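# Move two mugs from dishwasher into narrow cabinet

## Task

Lift both mugs out of the dishwasher and leave each one standing, upright or upside down, inside the narrow base cabinet. The mugs are ceramic and break if dropped more than a few centimetres or struck hard, which counts as failure. Close everything in the kitchen that is open all the way, and make sure the dishwasher door is latched. The dishwasher's lower rack must never slam while being pushed in or pulled out, or the task fails. The robot must not topple over or finish leaning, or the task fails.

## Robot and tools

Robot: TidyBot++, a wheeled base (0.54 m long, 0.50 m wide, 0.38 m tall) carrying one seven-joint arm with a two-finger gripper. The shoulder sits 0.12 m ahead of the base centre, 0.68 m off the floor. Segments: upper arm 0.42 m, forearm 0.31 m, hand 0.31 m. It starts folded, hand pointing down. Cameras: base_camera (pinhole, 644x364) and wrist_camera (fisheye, 644x476, looking along the hand).

Frames: all positions are metres. Base frame has its origin on the floor below the base centre, x ahead, y to the left, z up. Odometry frame is the base frame as it was at the scene's start; base_odometry reports x, y and heading there (heading in rad, left positive, -3.142 to 3.142). It counts wheel rotation only, so slip looks like travel. base_tilt is in degrees, forward and right positive.

Tool move: one action per call. Action keys:
- base: an object with any of translate_m (forward +), strafe_m (left +), each -2 to 2 m, and rotate_rad (counter-clockwise seen from above +), -6.3 to 6.3 rad. These are offsets relative to where the base is when the command starts, not places in any frame. translate and strafe together make one straight-line move.
- joints: absolute targets by name: joint_1_rad to joint_7_rad in radians, gripper_pos 0 (open, about 85 mm gap) to 1 (closed). joint_2_rad is limited to ±2.249, joint_4_rad ±2.579, joint_6_rad ±2.099; the rest wrap freely and take the shorter way, so turn in steps under half a turn. joint_1_rad positive is clockwise from above, opposite to heading.
- target: one list of seven numbers [x, y, z, qw, qx, qy, qz], an absolute hand pose in the base frame (metres, then a unit quaternion), in the same form hand_pose prints. hand_pose is the midpoint between the finger pads; its z axis runs out along the fingers, its y axis is the closing direction. With target, joints may contain only gripper_pos.
- speeds: optional caps for this call: translate_m and strafe_m 0.05 to 0.5 m/s (give one of them for a combined move), rotate_rad 0.1 to 1.57 rad/s.
- cameras: list of base_camera, wrist_camera or all; [] for none, omitted for all.
- blocking: true/omitted waits until everything rests; false returns in about half a second while motion continues, and a later move overrides only what it names.
A move with no action just reports state and images. Unknown keys make a call invalid; out-of-range values get it refused, and a refusal or an unplanned stop cancels the rest of your calls in that reply.

wait: seconds 0 to 10, optional cameras; reports state, returning early once motion ends. stop: brakes all running motions (optional cameras). zoom_image: camera plus region [x0, y0, x1, y1] in image pixels, top-left origin, at most 504x504. finished_scene: scene = the number of the scene now running; irreversible, and the goal must hold without the robot afterwards.

Result lines: move gives done or the worst status. base_status, joint_status, hand_status read done, moving, off_target (resting short, maybe still pushing), stopped, not_followed (a safety check withheld joint targets; pose unreachable for a target), contact_stop or time_out (an unrequested stop, target dropped), torque_fault, limit_stop_at_motor_heat. hand_target is where the commanded joints would put the hand. motor_effort gives per-joint percent of maximum, peak in brackets. on_its_own lists uncommanded behaviour. Motor temperatures, MOTOR HOT (60 °C) and OVER-TEMPERATURE FAULT (75 °C, arm sags, pause of 30-60 s) warn about heat from holding loads or stretching. ARM HIT flags a hard self or base contact.

Practical advice: hand poses typically settle within about 3 cm; to fix, shift your last target by (desired minus read hand_pose). To hold still with a load, resend hand_target, never hand_pose. The arm sags under a carried mug; correct rather than commanding the current reading. Poses low, close and pointing forward misbehave and can strike the base. The arm ignores obstacles and keeps pushing; the base can shove into furniture and keep pressing until it times out while still reporting done. The robot can tip if the arm snags above about 0.6 m while driving, or if it reaches far out or swings sideways while extended; backing off rights it. A hand pointing down reaches at most roughly 0.94 m high, near the base only. Closed fingers squeeze with 100-150 N; off_target at gripper_pos 1 means something is held. Fingertips stick out about 20 mm past the hand point when closed.

Avoid: dropping or banging mugs, letting go of moving parts, slamming the rack or doors, hard pushes, big forces or twists on the gripper, and gripping hard on something still supported. Simulated time keeps passing while you write replies. Random small nudges may move loose objects.

Each tool is called after "Emit:" by a JSON object that holds its "fn" and its "kwargs".

## Session

Emit:
{"fn": "move", "kwargs": {}}

Scene clock: 0.00 s.
Motor temperatures (°C): [30 25 26 24 38 30 31]
base_odometry: x=+0.000 y=+0.000 heading=+0.000
base_tilt: forward=+0.4 right=+0.1
base_status: not commanded
joint_positions: joint_1_rad=-0.017 joint_2_rad=-0.393 joint_3_rad=+3.138 joint_4_rad=-2.522 joint_5_rad=+0.047 joint_6_rad=-0.856 joint_7_rad=+1.526 gripper_pos=+0.000
joint_status: not commanded
motor_effort: joint_1_rad=+0 joint_2_rad=-1 joint_3_rad=+1 joint_4_rad=+15 joint_5_rad=+0 joint_6_rad=+1 joint_7_rad=+0
hand_pose: x=+0.2732 y=-0.0066 z=+0.5966 quat_wxyz=(+0.017, +0.997, +0.001, +0.079) (m; base frame)
hand_target: x=+0.2733 y=-0.0066 z=+0.5966 quat_wxyz=(+0.017, +0.997, +0.001, +0.079) (m; base frame)
hand_status: not commanded
pictures: base_camera, wrist_camera

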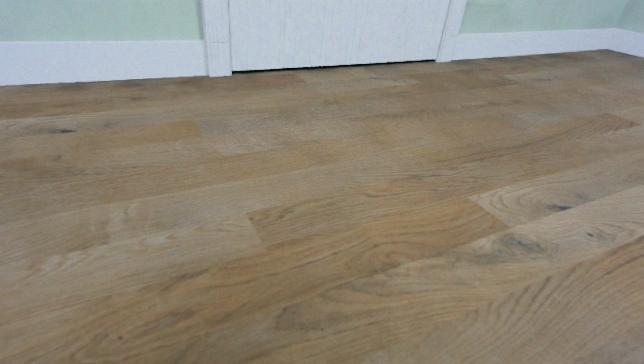

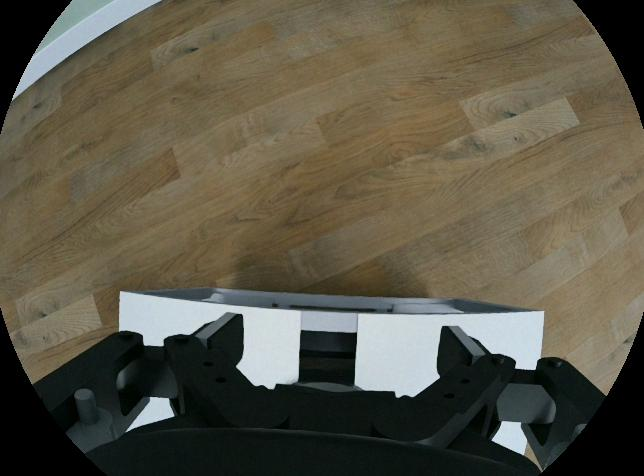

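Emit:
{"fn": "move", "kwargs": {"joints": {"joint_6_rad": 0.35}, "base": {"rotate_rad": 1.0}}}

Scene clock: 5.10 s.
Motor temperatures (°C): [30 25 26 24 38 30 31]
move: done
base_odometry: x=+0.000 y=+0.000 heading=+1.000
base_tilt: forward=+0.4 right=+0.1
base_status: done
joint_positions: joint_1_rad=-0.017 joint_2_rad=-0.393 joint_3_rad=+3.138 joint_4_rad=-2.524 joint_5_rad=+0.047 joint_6_rad=+0.295 joint_7_rad=+1.526 gripper_pos=+0.000
joint_status: all done
motor_effort: joint_1_rad=-2(2) joint_2_rad=-5(5) joint_3_rad=+1(2) joint_4_rad=+19(20) joint_5_rad=-1(1) joint_6_rad=+7(8) joint_7_rad=+0(1)
hand_pose: x=+0.5244 y=+0.0139 z=+0.8217 quat_wxyz=(-0.011, +0.794, +0.012, +0.607) (m; base frame)
hand_target: x=+0.5288 y=+0.0148 z=+0.8394 quat_wxyz=(-0.012, +0.777, +0.013, +0.629) (m; base frame)
hand_status: not commanded
pictures: base_camera, wrist_camera

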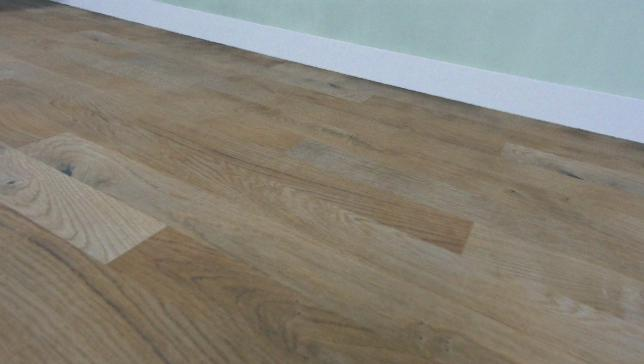

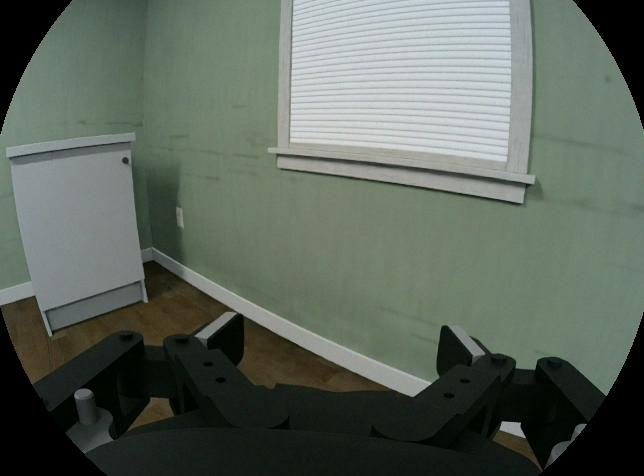

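Emit:
{"fn": "move", "kwargs": {"base": {"rotate_rad": 0.9}}}

Emit:
{"fn": "move", "kwargs": {"base": {"rotate_rad": 0.9}}}

Emit:
{"fn": "move", "kwargs": {"base": {"rotate_rad": 0.9}}}

Emit:
{"fn": "move", "kwargs": {"base": {"rotate_rad": 0.9}}}

Scene clock: 8.17 s.
Motor temperatures (°C): [30 25 26 24 38 30 31]
move: done
base_odometry: x=+0.000 y=+0.000 heading=+1.899
base_tilt: forward=+0.4 right=+0.1
base_status: done
joint_positions: joint_1_rad=-0.017 joint_2_rad=-0.393 joint_3_rad=+3.138 joint_4_rad=-2.524 joint_5_rad=+0.047 joint_6_rad=+0.295 joint_7_rad=+1.526 gripper_pos=+0.000
joint_status: not commanded
motor_effort: joint_1_rad=-1(2) joint_2_rad=-5(5) joint_3_rad=+1(2) joint_4_rad=+20(20) joint_5_rad=-1(1) joint_6_rad=+7(8) joint_7_rad=+0(1)
hand_pose: x=+0.5244 y=+0.0139 z=+0.8218 quat_wxyz=(-0.011, +0.794, +0.012, +0.607) (m; base frame)
hand_target: x=+0.5288 y=+0.0148 z=+0.8394 quat_wxyz=(-0.012, +0.777, +0.013, +0.629) (m; base frame)
hand_status: not commanded
pictures: base_camera, wrist_camera

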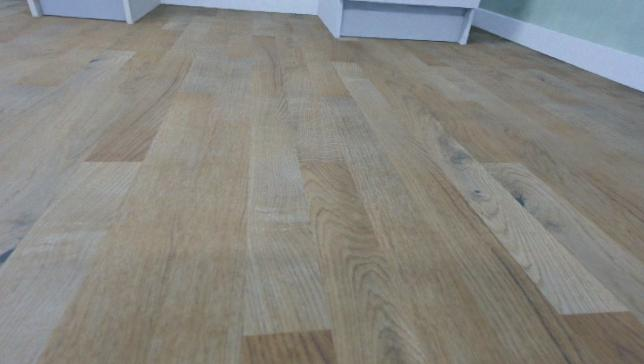

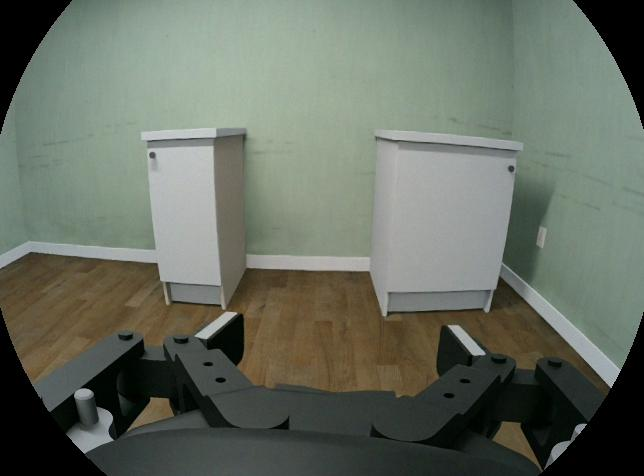

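Scene clock: 9.97 s.
Motor temperatures (°C): [30 25 26 24 38 30 31]
move: done
base_odometry: x=+0.000 y=+0.000 heading=+2.799
base_tilt: forward=+0.4 right=+0.1
base_status: done
joint_positions: joint_1_rad=-0.017 joint_2_rad=-0.393 joint_3_rad=+3.138 joint_4_rad=-2.524 joint_5_rad=+0.047 joint_6_rad=+0.295 joint_7_rad=+1.526 gripper_pos=+0.000
joint_status: not commanded
motor_effort: joint_1_rad=+0(2) joint_2_rad=-5(5) joint_3_rad=+1(2) joint_4_rad=+19(21) joint_5_rad=-1(1) joint_6_rad=+7(8) joint_7_rad=+0(1)
hand_pose: x=+0.5244 y=+0.0139 z=+0.8218 quat_wxyz=(-0.011, +0.794, +0.012, +0.607) (m; base frame)
hand_target: x=+0.5288 y=+0.0148 z=+0.8394 quat_wxyz=(-0.012, +0.777, +0.013, +0.629) (m; base frame)
hand_status: not commanded
pictures: base_camera, wrist_camera

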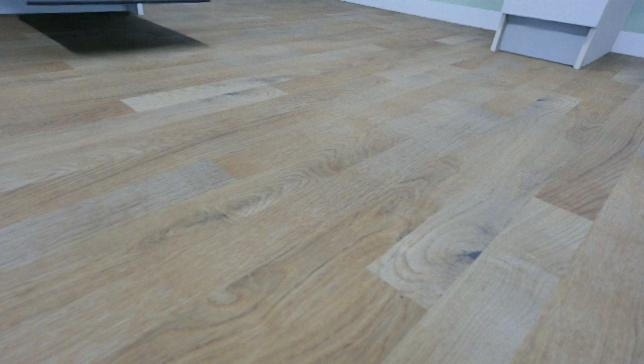

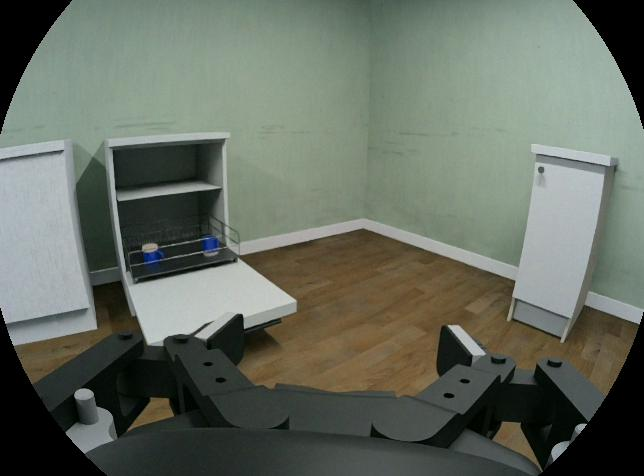

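Scene clock: 11.77 s.
Motor temperatures (°C): [30 25 26 24 38 30 31]
move: done
base_odometry: x=+0.000 y=+0.000 heading=-2.585
base_tilt: forward=+0.5 right=+0.2
base_status: done
joint_positions: joint_1_rad=-0.017 joint_2_rad=-0.393 joint_3_rad=+3.138 joint_4_rad=-2.524 joint_5_rad=+0.047 joint_6_rad=+0.295 joint_7_rad=+1.526 gripper_pos=+0.000
joint_status: not commanded
motor_effort: joint_1_rad=-1(2) joint_2_rad=-5(5) joint_3_rad=+1(2) joint_4_rad=+19(20) joint_5_rad=-1(1) joint_6_rad=+7(8) joint_7_rad=+0(1)
hand_pose: x=+0.5244 y=+0.0139 z=+0.8218 quat_wxyz=(-0.011, +0.794, +0.012, +0.607) (m; base frame)
hand_target: x=+0.5288 y=+0.0148 z=+0.8394 quat_wxyz=(-0.012, +0.777, +0.013, +0.629) (m; base frame)
hand_status: not commanded
pictures: base_camera, wrist_camera

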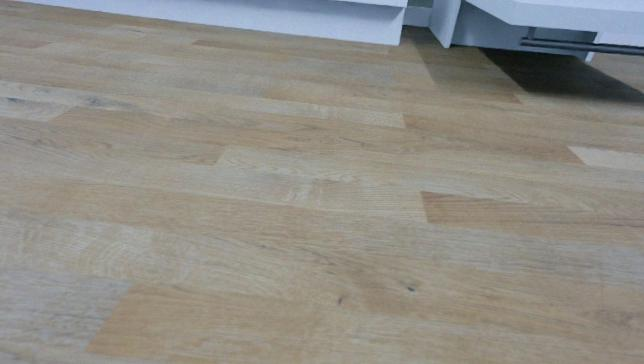

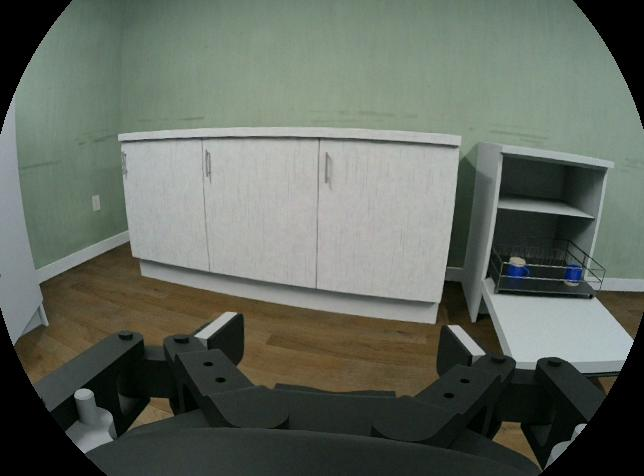

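Scene clock: 13.57 s.
Motor temperatures (°C): [30 25 26 24 38 30 31]
move: done
base_odometry: x=+0.000 y=+0.000 heading=-1.686
base_tilt: forward=+0.4 right=+0.1
base_status: done
joint_positions: joint_1_rad=-0.017 joint_2_rad=-0.393 joint_3_rad=+3.138 joint_4_rad=-2.524 joint_5_rad=+0.047 joint_6_rad=+0.295 joint_7_rad=+1.526 gripper_pos=+0.000
joint_status: not commanded
motor_effort: joint_1_rad=-1(3) joint_2_rad=-5(5) joint_3_rad=+1(2) joint_4_rad=+19(20) joint_5_rad=-1(1) joint_6_rad=+8(8) joint_7_rad=+0(1)
hand_pose: x=+0.5244 y=+0.0139 z=+0.8218 quat_wxyz=(-0.011, +0.794, +0.012, +0.607) (m; base frame)
hand_target: x=+0.5288 y=+0.0148 z=+0.8394 quat_wxyz=(-0.012, +0.777, +0.013, +0.629) (m; base frame)
hand_status: not commanded
pictures: base_camera, wrist_camera

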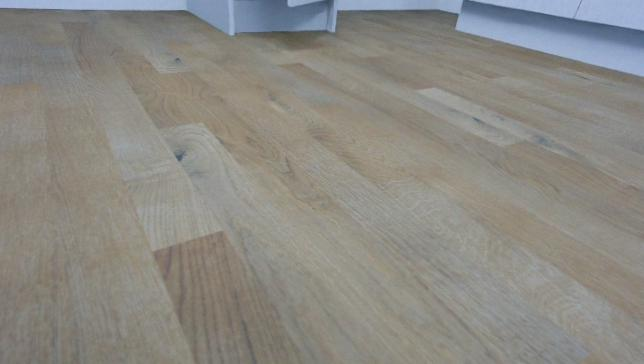

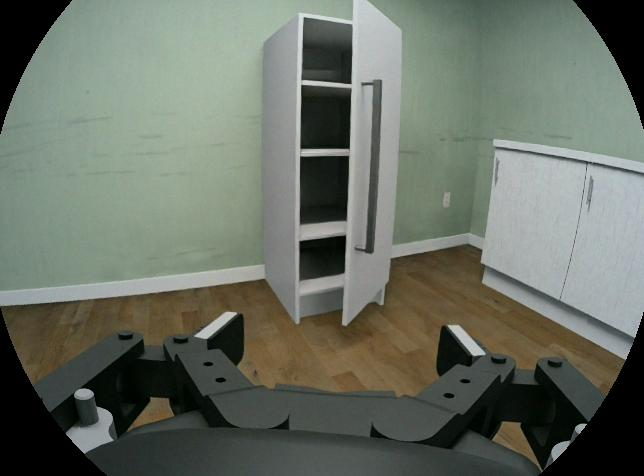

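Emit:
{"fn": "move", "kwargs": {"base": {"rotate_rad": 0.9}}}

Emit:
{"fn": "move", "kwargs": {"base": {"rotate_rad": 0.9}}}

Scene clock: 17.77 s.
Motor temperatures (°C): [30 25 26 24 38 30 31]
move: done
base_odometry: x=+0.000 y=+0.000 heading=-0.786
base_tilt: forward=+0.4 right=+0.2
base_status: done
joint_positions: joint_1_rad=-0.017 joint_2_rad=-0.393 joint_3_rad=+3.138 joint_4_rad=-2.524 joint_5_rad=+0.047 joint_6_rad=+0.295 joint_7_rad=+1.526 gripper_pos=+0.000
joint_status: not commanded
motor_effort: joint_1_rad=-1(2) joint_2_rad=-5(5) joint_3_rad=+1(2) joint_4_rad=+21(21) joint_5_rad=-1(1) joint_6_rad=+8(8) joint_7_rad=+0(1)
hand_pose: x=+0.5244 y=+0.0139 z=+0.8219 quat_wxyz=(-0.011, +0.794, +0.012, +0.607) (m; base frame)
hand_target: x=+0.5288 y=+0.0148 z=+0.8394 quat_wxyz=(-0.012, +0.777, +0.013, +0.629) (m; base frame)
hand_status: not commanded
pictures: base_camera, wrist_camera

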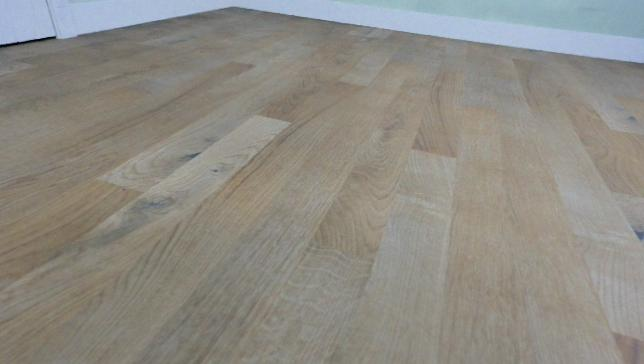

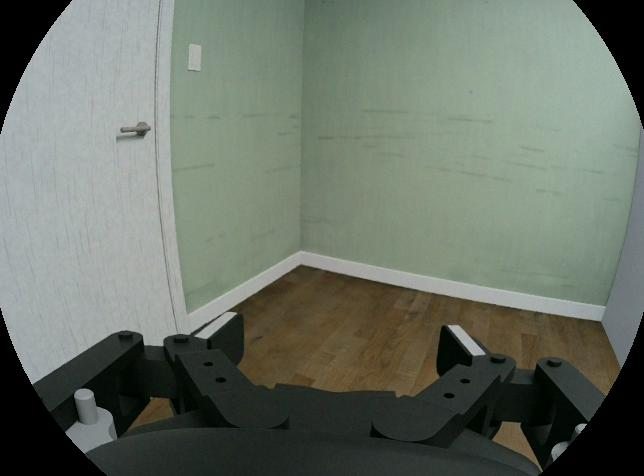

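Scene clock: 19.57 s.
Motor temperatures (°C): [30 25 26 24 38 30 31]
move: done
base_odometry: x=+0.000 y=+0.000 heading=+0.113
base_tilt: forward=+0.5 right=+0.2
base_status: done
joint_positions: joint_1_rad=-0.017 joint_2_rad=-0.393 joint_3_rad=+3.138 joint_4_rad=-2.524 joint_5_rad=+0.047 joint_6_rad=+0.295 joint_7_rad=+1.526 gripper_pos=+0.000
joint_status: not commanded
motor_effort: joint_1_rad=-1(2) joint_2_rad=-5(5) joint_3_rad=+1(2) joint_4_rad=+20(20) joint_5_rad=-1(1) joint_6_rad=+8(8) joint_7_rad=+0(1)
hand_pose: x=+0.5244 y=+0.0139 z=+0.8219 quat_wxyz=(-0.011, +0.794, +0.012, +0.607) (m; base frame)
hand_target: x=+0.5288 y=+0.0148 z=+0.8394 quat_wxyz=(-0.012, +0.777, +0.013, +0.629) (m; base frame)
hand_status: not commanded
pictures: base_camera, wrist_camera

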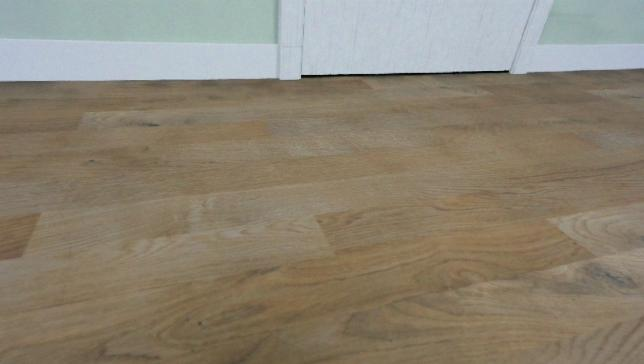

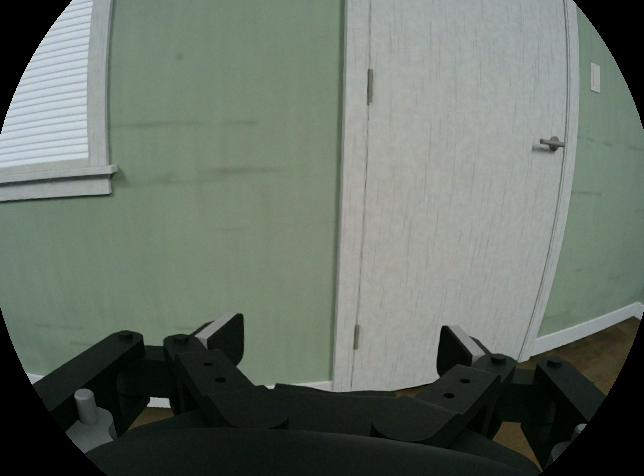

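Emit:
{"fn": "move", "kwargs": {"base": {"rotate_rad": 2.95}}}

Emit:
{"fn": "zoom_image", "kwargs": {"camera": "wrist_camera", "region": [120, 120, 420, 360]}}

Scene clock: 35.87 s.
Motor temperatures (°C): [30 25 26 24 38 30 31]
move: done
base_odometry: x=+0.000 y=+0.000 heading=+3.063
base_tilt: forward=+0.4 right=+0.1
base_status: done
joint_positions: joint_1_rad=-0.017 joint_2_rad=-0.393 joint_3_rad=+3.138 joint_4_rad=-2.524 joint_5_rad=+0.047 joint_6_rad=+0.295 joint_7_rad=+1.526 gripper_pos=+0.000
joint_status: not commanded
motor_effort: joint_1_rad=-1(2) joint_2_rad=-5(6) joint_3_rad=+1(2) joint_4_rad=+20(20) joint_5_rad=-1(1) joint_6_rad=+7(8) joint_7_rad=+0(1)
hand_pose: x=+0.5244 y=+0.0139 z=+0.8219 quat_wxyz=(-0.011, +0.794, +0.012, +0.607) (m; base frame)
hand_target: x=+0.5288 y=+0.0148 z=+0.8394 quat_wxyz=(-0.012, +0.777, +0.013, +0.629) (m; base frame)
hand_status: not commanded
pictures: base_camera, wrist_camera

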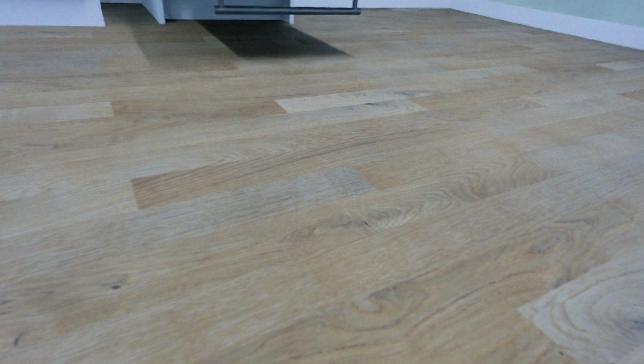

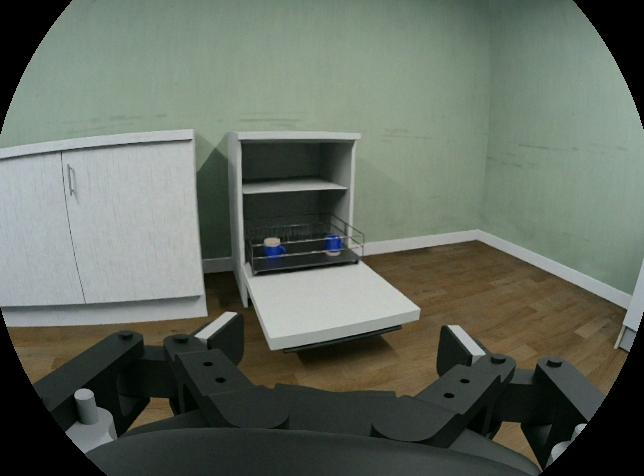

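Scaled by 1.680.

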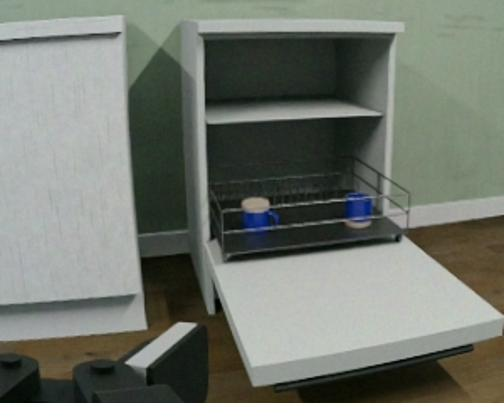

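Emit:
{"fn": "move", "kwargs": {"base": {"translate_m": 0.856, "strafe_m": -0.40, "rotate_rad": 0.445}}}

Emit:
{"fn": "zoom_image", "kwargs": {"camera": "wrist_camera", "region": [120, 80, 520, 380]}}

Scene clock: 51.83 s.
Motor temperatures (°C): [30 25 26 24 38 30 31]
move: done
base_odometry: x=-0.822 y=+0.466 heading=-2.775
base_tilt: forward=+0.5 right=+0.1
base_status: done
joint_positions: joint_1_rad=-0.017 joint_2_rad=-0.393 joint_3_rad=+3.138 joint_4_rad=-2.524 joint_5_rad=+0.047 joint_6_rad=+0.296 joint_7_rad=+1.526 gripper_pos=+0.000
joint_status: not commanded
motor_effort: joint_1_rad=+0(2) joint_2_rad=-5(6) joint_3_rad=+1(3) joint_4_rad=+20(21) joint_5_rad=-1(1) joint_6_rad=+7(8) joint_7_rad=+0(1)
hand_pose: x=+0.5244 y=+0.0139 z=+0.8222 quat_wxyz=(-0.011, +0.794, +0.012, +0.608) (m; base frame)
hand_target: x=+0.5288 y=+0.0148 z=+0.8394 quat_wxyz=(-0.012, +0.777, +0.013, +0.629) (m; base frame)
hand_status: not commanded
pictures: base_camera, wrist_camera

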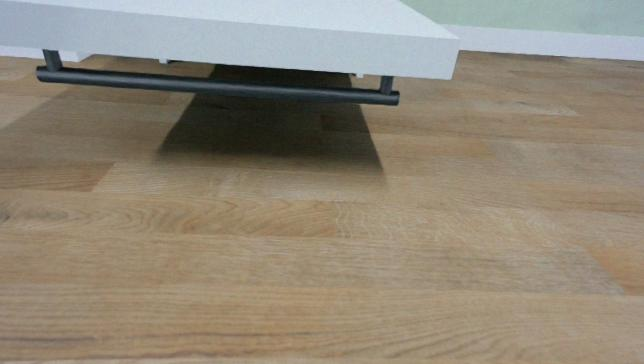

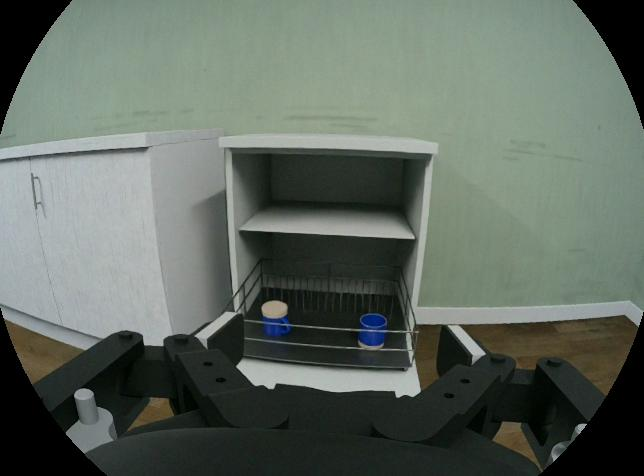

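Scaled by 1.260.

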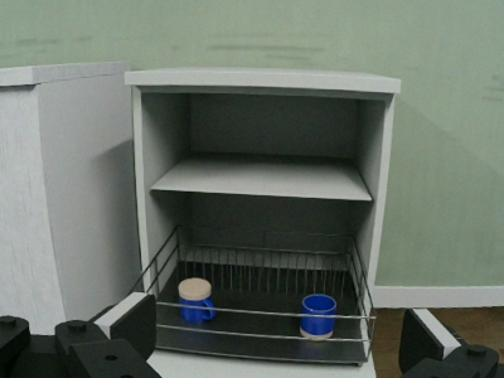

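Emit:
{"fn": "move", "kwargs": {"target": [0.6, 0.0, 1.0, 0, 0.9239, 0, 0.3827]}}

Emit:
{"fn": "zoom_image", "kwargs": {"camera": "wrist_camera", "region": [120, 80, 520, 380]}}

Scene clock: 59.60 s.
Motor temperatures (°C): [30 25 26 24 38 30 31]
move: done
base_odometry: x=-0.822 y=+0.466 heading=-2.775
base_tilt: forward=+0.5 right=+0.1
base_status: not commanded
joint_positions: joint_1_rad=-0.017 joint_2_rad=-0.095 joint_3_rad=+3.138 joint_4_rad=-1.281 joint_5_rad=+0.047 joint_6_rad=-1.103 joint_7_rad=+1.526 gripper_pos=+0.000
joint_status: not commanded
motor_effort: joint_1_rad=-1(2) joint_2_rad=-16(16) joint_3_rad=+0(1) joint_4_rad=+20(23) joint_5_rad=+0(1) joint_6_rad=+6(8) joint_7_rad=+0(1)
hand_pose: x=+0.6049 y=-0.0016 z=+1.0135 quat_wxyz=(+0.010, +0.910, -0.010, +0.413) (m; base frame)
hand_target: x=+0.6000 y=+0.0000 z=+1.0000 quat_wxyz=(+0.000, +0.924, +0.000, +0.383) (m; base frame)
hand_status: done (0.014 m and 4.2 deg from the pose sent, 0.194 m and 29.9 deg at the start)
pictures: base_camera, wrist_camera

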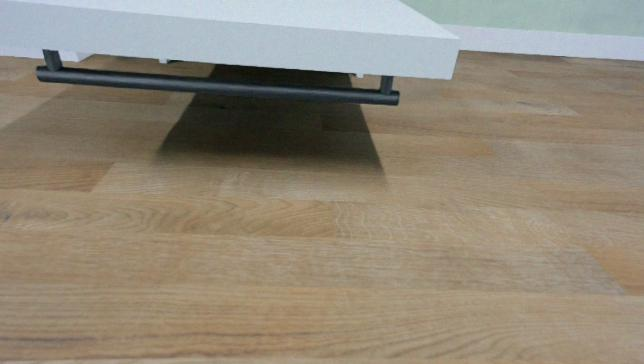

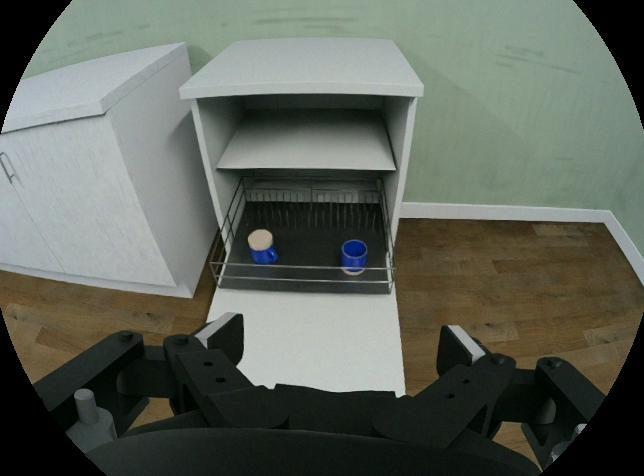

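Scaled by 1.260.

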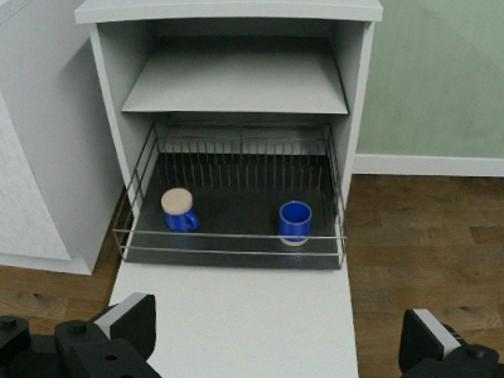

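Emit:
{"fn": "move", "kwargs": {"base": {"translate_m": 0.2}, "speeds": {"translate_m": 0.2}, "target": [0.75, 0.0, 0.9, 0, 0.9659, 0, 0.2588]}}

Emit:
{"fn": "zoom_image", "kwargs": {"camera": "wrist_camera", "region": [140, 60, 540, 360]}}

Scene clock: 89.17 s.
Motor temperatures (°C): [30 25 26 25 38 30 31]
move: done
base_odometry: x=-1.009 y=+0.395 heading=-2.775
base_tilt: forward=+0.5 right=+0.1
base_status: done
joint_positions: joint_1_rad=-0.017 joint_2_rad=+0.451 joint_3_rad=+3.152 joint_4_rad=-0.807 joint_5_rad=+0.043 joint_6_rad=-1.329 joint_7_rad=+1.526 gripper_pos=+0.000
joint_status: not commanded
motor_effort: joint_1_rad=+0(2) joint_2_rad=-34(40) joint_3_rad=+0(1) joint_4_rad=+19(20) joint_5_rad=-1(1) joint_6_rad=+4(7) joint_7_rad=+0(1)
hand_pose: x=+0.7653 y=-0.0058 z=+0.8931 quat_wxyz=(+0.017, +0.961, -0.018, +0.274) (m; base frame)
hand_target: x=+0.7500 y=+0.0000 z=+0.9000 quat_wxyz=(+0.000, +0.966, +0.000, +0.259) (m; base frame)
hand_status: done (0.018 m and 3.4 deg from the pose sent, 0.184 m and 18.9 deg at the start)
pictures: base_camera, wrist_camera

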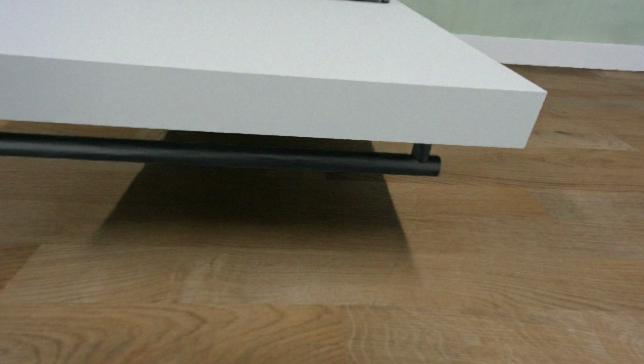

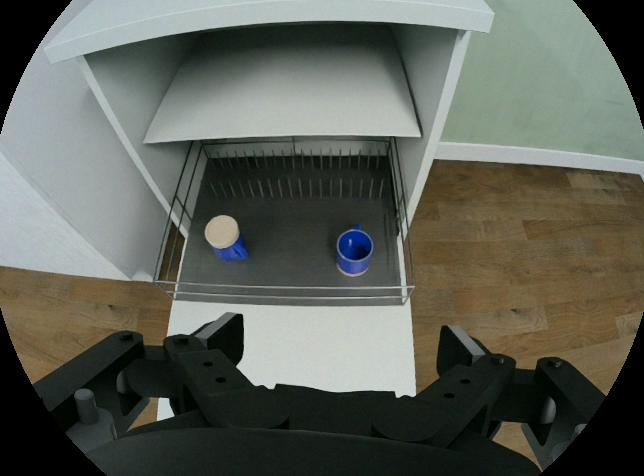

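Scaled by 1.260.

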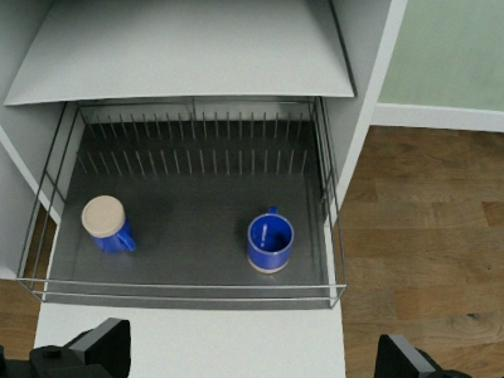

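Emit:
{"fn": "zoom_image", "kwargs": {"camera": "wrist_camera", "region": [180, 180, 300, 300]}}

Emit:
{"fn": "zoom_image", "kwargs": {"camera": "wrist_camera", "region": [300, 190, 420, 310]}}

Scaled by 4.200.

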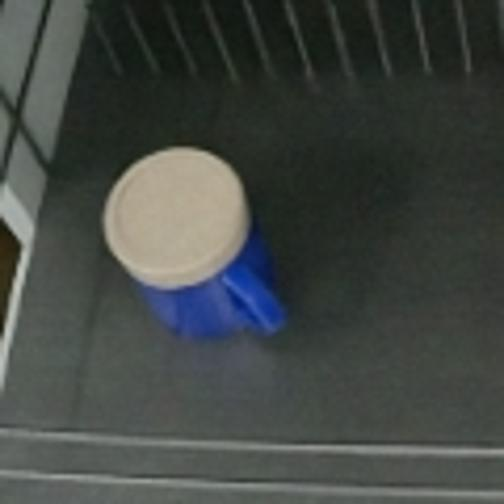

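Scaled by 4.200.

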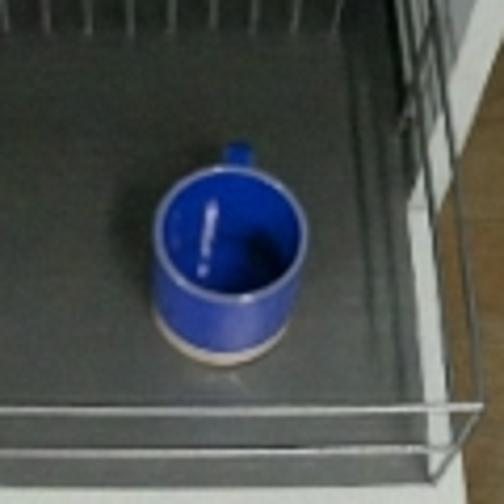

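Emit:
{"fn": "move", "kwargs": {"joints": {"joint_1_rad": 0.0, "joint_2_rad": -0.393, "joint_3_rad": 3.14, "joint_4_rad": -2.5, "joint_5_rad": 0.0, "joint_6_rad": 0.5, "joint_7_rad": 1.57}}}

Emit:
{"fn": "move", "kwargs": {"base": {"translate_m": -0.083, "strafe_m": -0.35, "rotate_rad": -1.588}}}

Emit:
{"fn": "zoom_image", "kwargs": {"camera": "wrist_camera", "region": [180, 100, 480, 340]}}

Scene clock: 131.10 s.
Motor temperatures (°C): [30 26 26 25 37 30 31]
move: done
base_odometry: x=-1.009 y=+0.395 heading=-2.775
base_tilt: forward=+0.5 right=+0.1
base_status: not commanded
joint_positions: joint_1_rad=-0.017 joint_2_rad=-0.370 joint_3_rad=+3.152 joint_4_rad=-2.488 joint_5_rad=+0.043 joint_6_rad=+0.442 joint_7_rad=+1.526 gripper_pos=+0.000
joint_status: all done
motor_effort: joint_1_rad=-1(2) joint_2_rad=-6(35) joint_3_rad=+1(2) joint_4_rad=+20(23) joint_5_rad=-1(2) joint_6_rad=+8(9) joint_7_rad=+0(1)
hand_pose: x=+0.5448 y=+0.0096 z=+0.8777 quat_wxyz=(-0.013, +0.743, +0.006, +0.669) (m; base frame)
hand_target: x=+0.5392 y=+0.0021 z=+0.8986 quat_wxyz=(-0.001, +0.720, +0.000, +0.694) (m; base frame)
hand_status: not commanded
pictures: base_camera, wrist_camera

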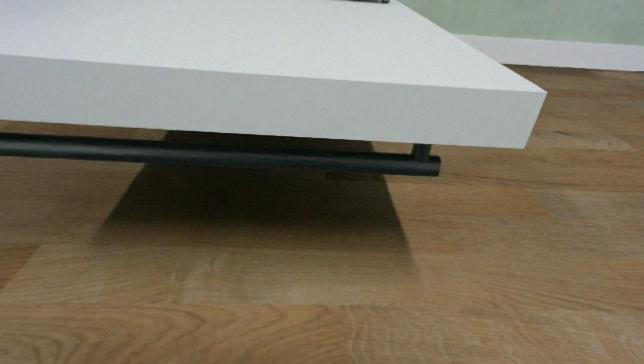

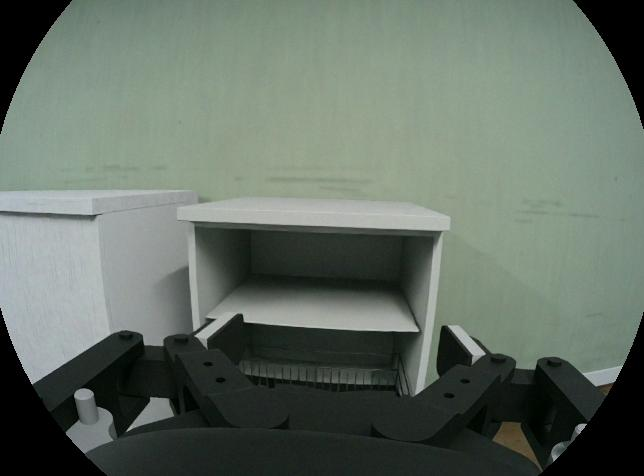

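Scene clock: 133.53 s.
Motor temperatures (°C): [30 26 26 25 37 30 31]
move: done
base_odometry: x=-1.057 y=+0.751 heading=+1.921
base_tilt: forward=+0.5 right=+0.1
base_status: done
joint_positions: joint_1_rad=-0.013 joint_2_rad=-0.372 joint_3_rad=+3.151 joint_4_rad=-2.489 joint_5_rad=+0.043 joint_6_rad=+0.446 joint_7_rad=+1.526 gripper_pos=+0.000
joint_status: not commanded
motor_effort: joint_1_rad=+0(2) joint_2_rad=-6(8) joint_3_rad=+1(3) joint_4_rad=+20(21) joint_5_rad=-1(2) joint_6_rad=+8(8) joint_7_rad=+0(1)
hand_pose: x=+0.5444 y=+0.0083 z=+0.8795 quat_wxyz=(-0.012, +0.742, +0.004, +0.671) (m; base frame)
hand_target: x=+0.5392 y=+0.0021 z=+0.8986 quat_wxyz=(-0.001, +0.720, +0.000, +0.694) (m; base frame)
hand_status: not commanded
pictures: base_camera, wrist_camera

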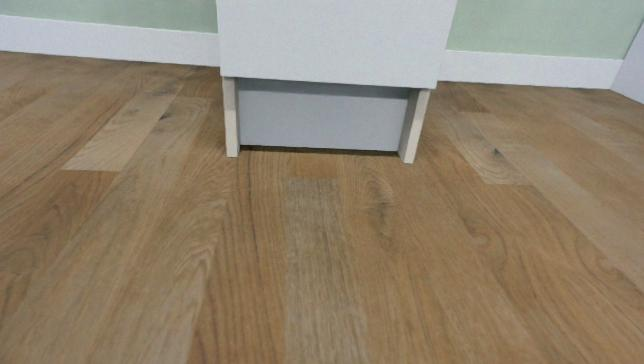

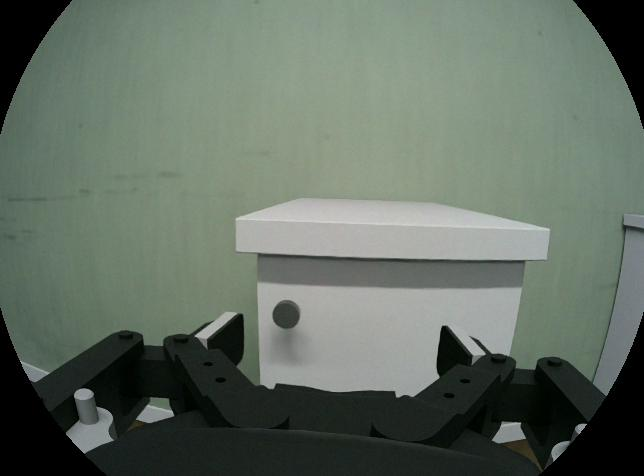

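Scaled by 1.680.

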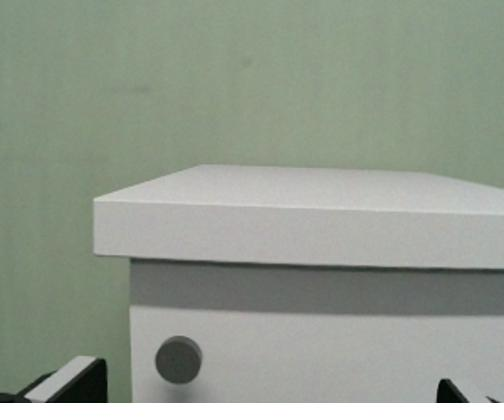

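Emit:
{"fn": "move", "kwargs": {"base": {"translate_m": 0.1}, "speeds": {"translate_m": 0.2}}}

Emit:
{"fn": "zoom_image", "kwargs": {"camera": "wrist_camera", "region": [160, 140, 620, 420]}}

Scene clock: 147.37 s.
Motor temperatures (°C): [30 26 26 25 37 30 31]
move: done
base_odometry: x=-1.091 y=+0.845 heading=+1.920
base_tilt: forward=+0.5 right=+0.1
base_status: done
joint_positions: joint_1_rad=-0.013 joint_2_rad=-0.378 joint_3_rad=+3.151 joint_4_rad=-2.490 joint_5_rad=+0.043 joint_6_rad=+0.446 joint_7_rad=+1.526 gripper_pos=+0.000
joint_status: not commanded
motor_effort: joint_1_rad=+0(2) joint_2_rad=-6(8) joint_3_rad=+1(1) joint_4_rad=+20(21) joint_5_rad=-1(1) joint_6_rad=+8(8) joint_7_rad=+0(1)
hand_pose: x=+0.5430 y=+0.0083 z=+0.8814 quat_wxyz=(-0.012, +0.740, +0.004, +0.673) (m; base frame)
hand_target: x=+0.5392 y=+0.0021 z=+0.8986 quat_wxyz=(-0.001, +0.720, +0.000, +0.694) (m; base frame)
hand_status: not commanded
pictures: base_camera, wrist_camera

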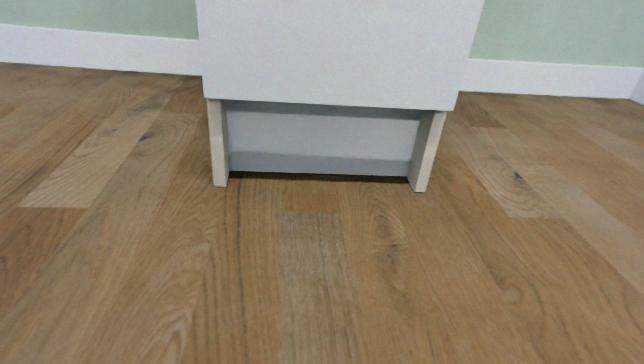

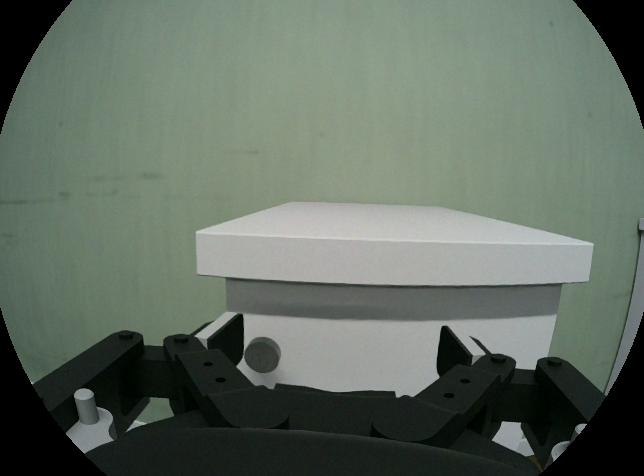

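Scaled by 1.096.

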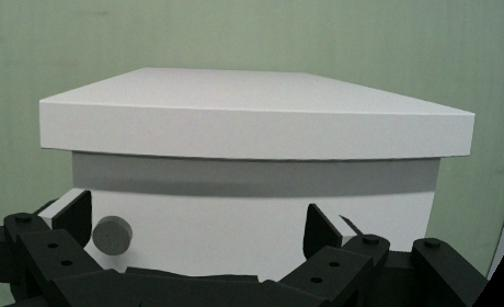

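Emit:
{"fn": "move", "kwargs": {"target": [0.54, 0.095, 0.80, 0.5, 0.5, 0.5, 0.5]}}

Emit:
{"fn": "zoom_image", "kwargs": {"camera": "wrist_camera", "region": [160, 100, 580, 440]}}

Scene clock: 191.33 s.
Motor temperatures (°C): [30 25 26 25 37 30 31]
move: off_target
base_odometry: x=-1.091 y=+0.845 heading=+1.920
base_tilt: forward=+0.4 right=+0.1
base_status: not commanded
joint_positions: joint_1_rad=+1.413 joint_2_rad=-0.811 joint_3_rad=+1.942 joint_4_rad=-2.573 joint_5_rad=+0.227 joint_6_rad=+0.972 joint_7_rad=+2.109 gripper_pos=+0.000
joint_status: not commanded
motor_effort: joint_1_rad=-1(2) joint_2_rad=+15(15) joint_3_rad=+11(11) joint_4_rad=+14(21) joint_5_rad=-7(7) joint_6_rad=+4(8) joint_7_rad=+0(1)
hand_pose: x=+0.5650 y=+0.1019 z=+0.8574 quat_wxyz=(+0.495, +0.499, +0.446, +0.554) (m; base frame)
hand_target: x=+0.5638 y=+0.1257 z=+0.8382 quat_wxyz=(+0.505, +0.458, +0.506, +0.528) (m; base frame)
hand_status: off_target (0.063 m and 8.8 deg from the pose sent, 0.119 m and 90.7 deg at the start; a joint's target at an end of its range on 72 of 72 steps)
pictures: base_camera, wrist_camera

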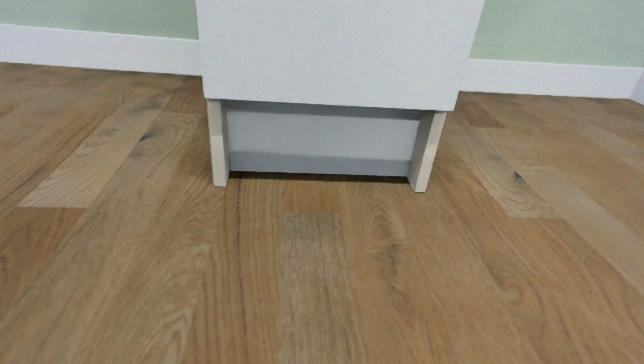

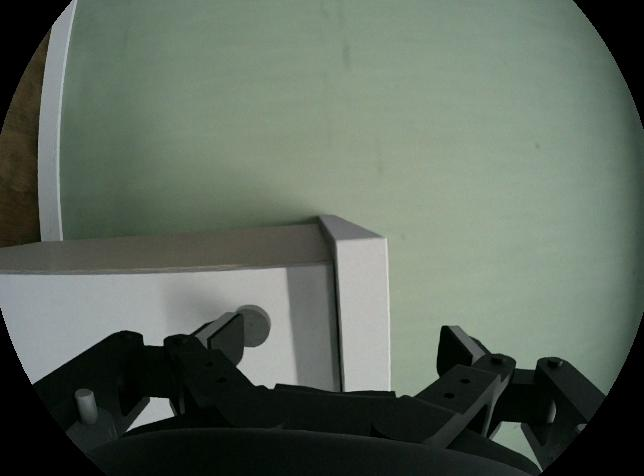

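Scaled by 1.200.

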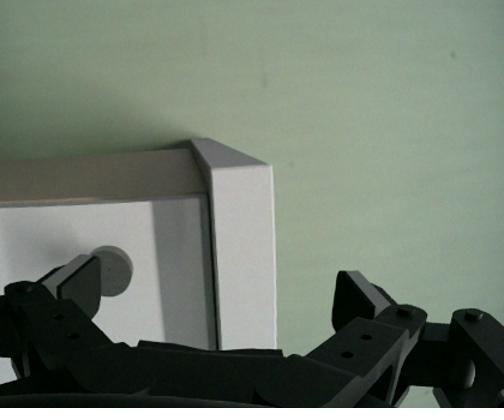

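Emit:
{"fn": "move", "kwargs": {"base": {"translate_m": -0.26, "strafe_m": 0.095}}}

Emit:
{"fn": "move", "kwargs": {"joints": {"joint_1_rad": 0.0, "joint_2_rad": 0.0, "joint_3_rad": 3.14, "joint_4_rad": -2.3, "joint_5_rad": 0.0, "joint_6_rad": 0.75, "joint_7_rad": 0.0}}}

Emit:
{"fn": "move", "kwargs": {"joints": {"joint_1_rad": 0.0, "joint_2_rad": 0.522, "joint_3_rad": 3.14, "joint_4_rad": -1.957, "joint_5_rad": 0.0, "joint_6_rad": 0.907, "joint_7_rad": 0.0}}}

Emit:
{"fn": "zoom_image", "kwargs": {"camera": "wrist_camera", "region": [160, 100, 580, 440]}}

Scene clock: 200.60 s.
Motor temperatures (°C): [30 25 26 25 37 30 31]
move: done
base_odometry: x=-1.092 y=+0.568 heading=+1.920
base_tilt: forward=+0.4 right=+0.2
base_status: done
joint_positions: joint_1_rad=+1.421 joint_2_rad=-0.815 joint_3_rad=+1.941 joint_4_rad=-2.577 joint_5_rad=+0.229 joint_6_rad=+0.976 joint_7_rad=+2.110 gripper_pos=+0.000
joint_status: not commanded
motor_effort: joint_1_rad=-1(3) joint_2_rad=+15(16) joint_3_rad=+10(11) joint_4_rad=+13(15) joint_5_rad=-7(7) joint_6_rad=+5(5) joint_7_rad=+0(1)
hand_pose: x=+0.5648 y=+0.0992 z=+0.8555 quat_wxyz=(+0.498, +0.500, +0.446, +0.551) (m; base frame)
hand_target: x=+0.5638 y=+0.1257 z=+0.8382 quat_wxyz=(+0.505, +0.458, +0.506, +0.528) (m; base frame)
hand_status: not commanded
pictures: base_camera, wrist_camera

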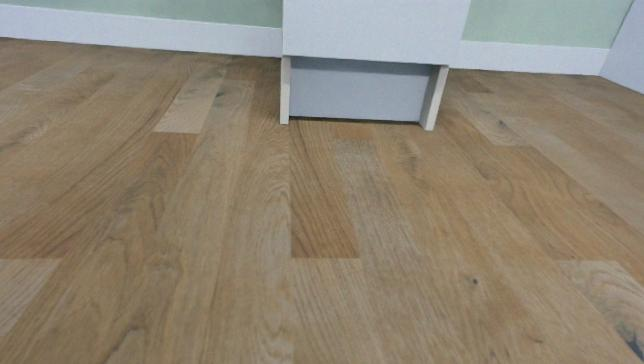

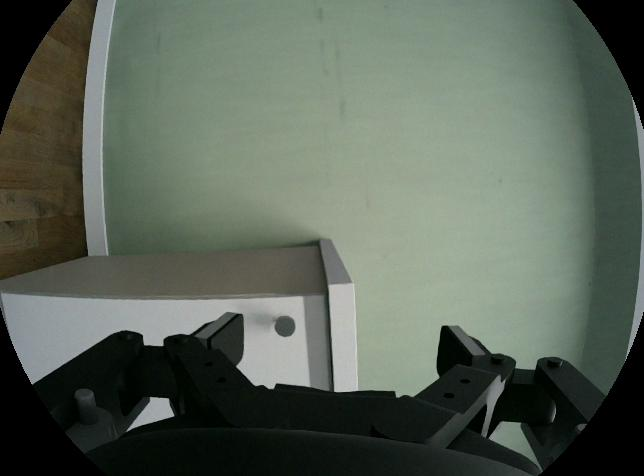

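Scene clock: 203.87 s.
Motor temperatures (°C): [30 25 26 25 37 30 31]
move: done
base_odometry: x=-1.092 y=+0.568 heading=+1.920
base_tilt: forward=+0.4 right=+0.1
base_status: not commanded
joint_positions: joint_1_rad=+0.020 joint_2_rad=-0.016 joint_3_rad=+3.111 joint_4_rad=-2.326 joint_5_rad=+0.069 joint_6_rad=+0.818 joint_7_rad=+0.080 gripper_pos=+0.000
joint_status: all done
motor_effort: joint_1_rad=-1(2) joint_2_rad=-16(18) joint_3_rad=+0(11) joint_4_rad=+18(20) joint_5_rad=-1(8) joint_6_rad=+8(9) joint_7_rad=+0(2)
hand_pose: x=+0.6539 y=+0.0228 z=+0.9151 quat_wxyz=(-0.501, +0.524, -0.432, +0.537) (m; base frame)
hand_target: x=+0.6646 y=+0.0022 z=+0.8996 quat_wxyz=(-0.506, +0.495, -0.494, +0.505) (m; base frame)
hand_status: not commanded
pictures: base_camera, wrist_camera

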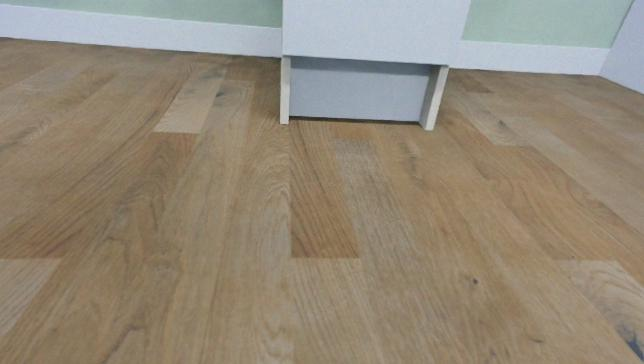

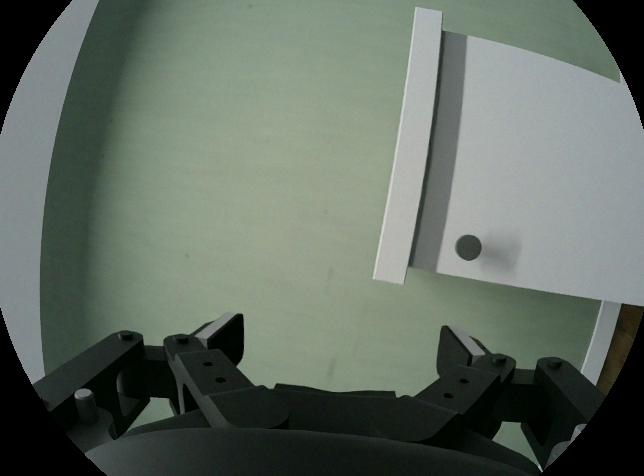

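Scene clock: 205.60 s.
Motor temperatures (°C): [30 25 26 25 37 30 31]
move: done
base_odometry: x=-1.092 y=+0.568 heading=+1.920
base_tilt: forward=+0.4 right=+0.2
base_status: not commanded
joint_positions: joint_1_rad=+0.020 joint_2_rad=+0.514 joint_3_rad=+3.112 joint_4_rad=-1.983 joint_5_rad=+0.069 joint_6_rad=+0.851 joint_7_rad=+0.078 gripper_pos=+0.000
joint_status: all done
motor_effort: joint_1_rad=-1(2) joint_2_rad=-33(35) joint_3_rad=+0(2) joint_4_rad=+15(19) joint_5_rad=-1(2) joint_6_rad=+8(9) joint_7_rad=+0(1)
hand_pose: x=+0.8244 y=+0.0205 z=+0.7739 quat_wxyz=(-0.470, +0.559, -0.474, +0.492) (m; base frame)
hand_target: x=+0.8335 y=+0.0023 z=+0.7983 quat_wxyz=(-0.500, +0.500, -0.500, +0.499) (m; base frame)
hand_status: not commanded
pictures: base_camera, wrist_camera

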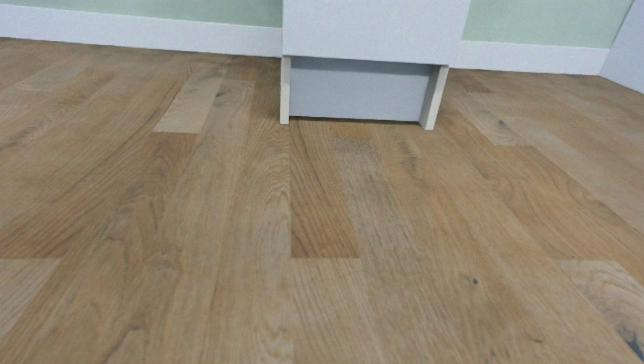

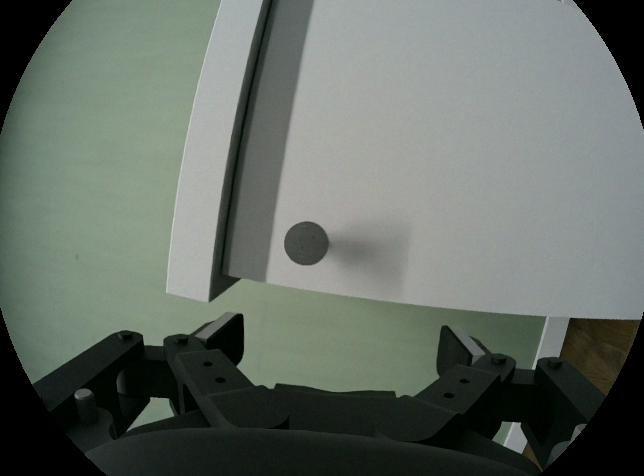

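Scaled by 1.200.

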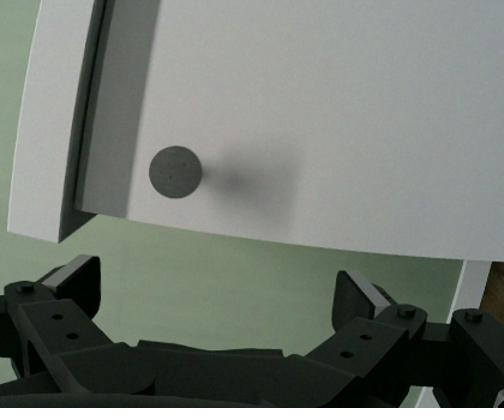

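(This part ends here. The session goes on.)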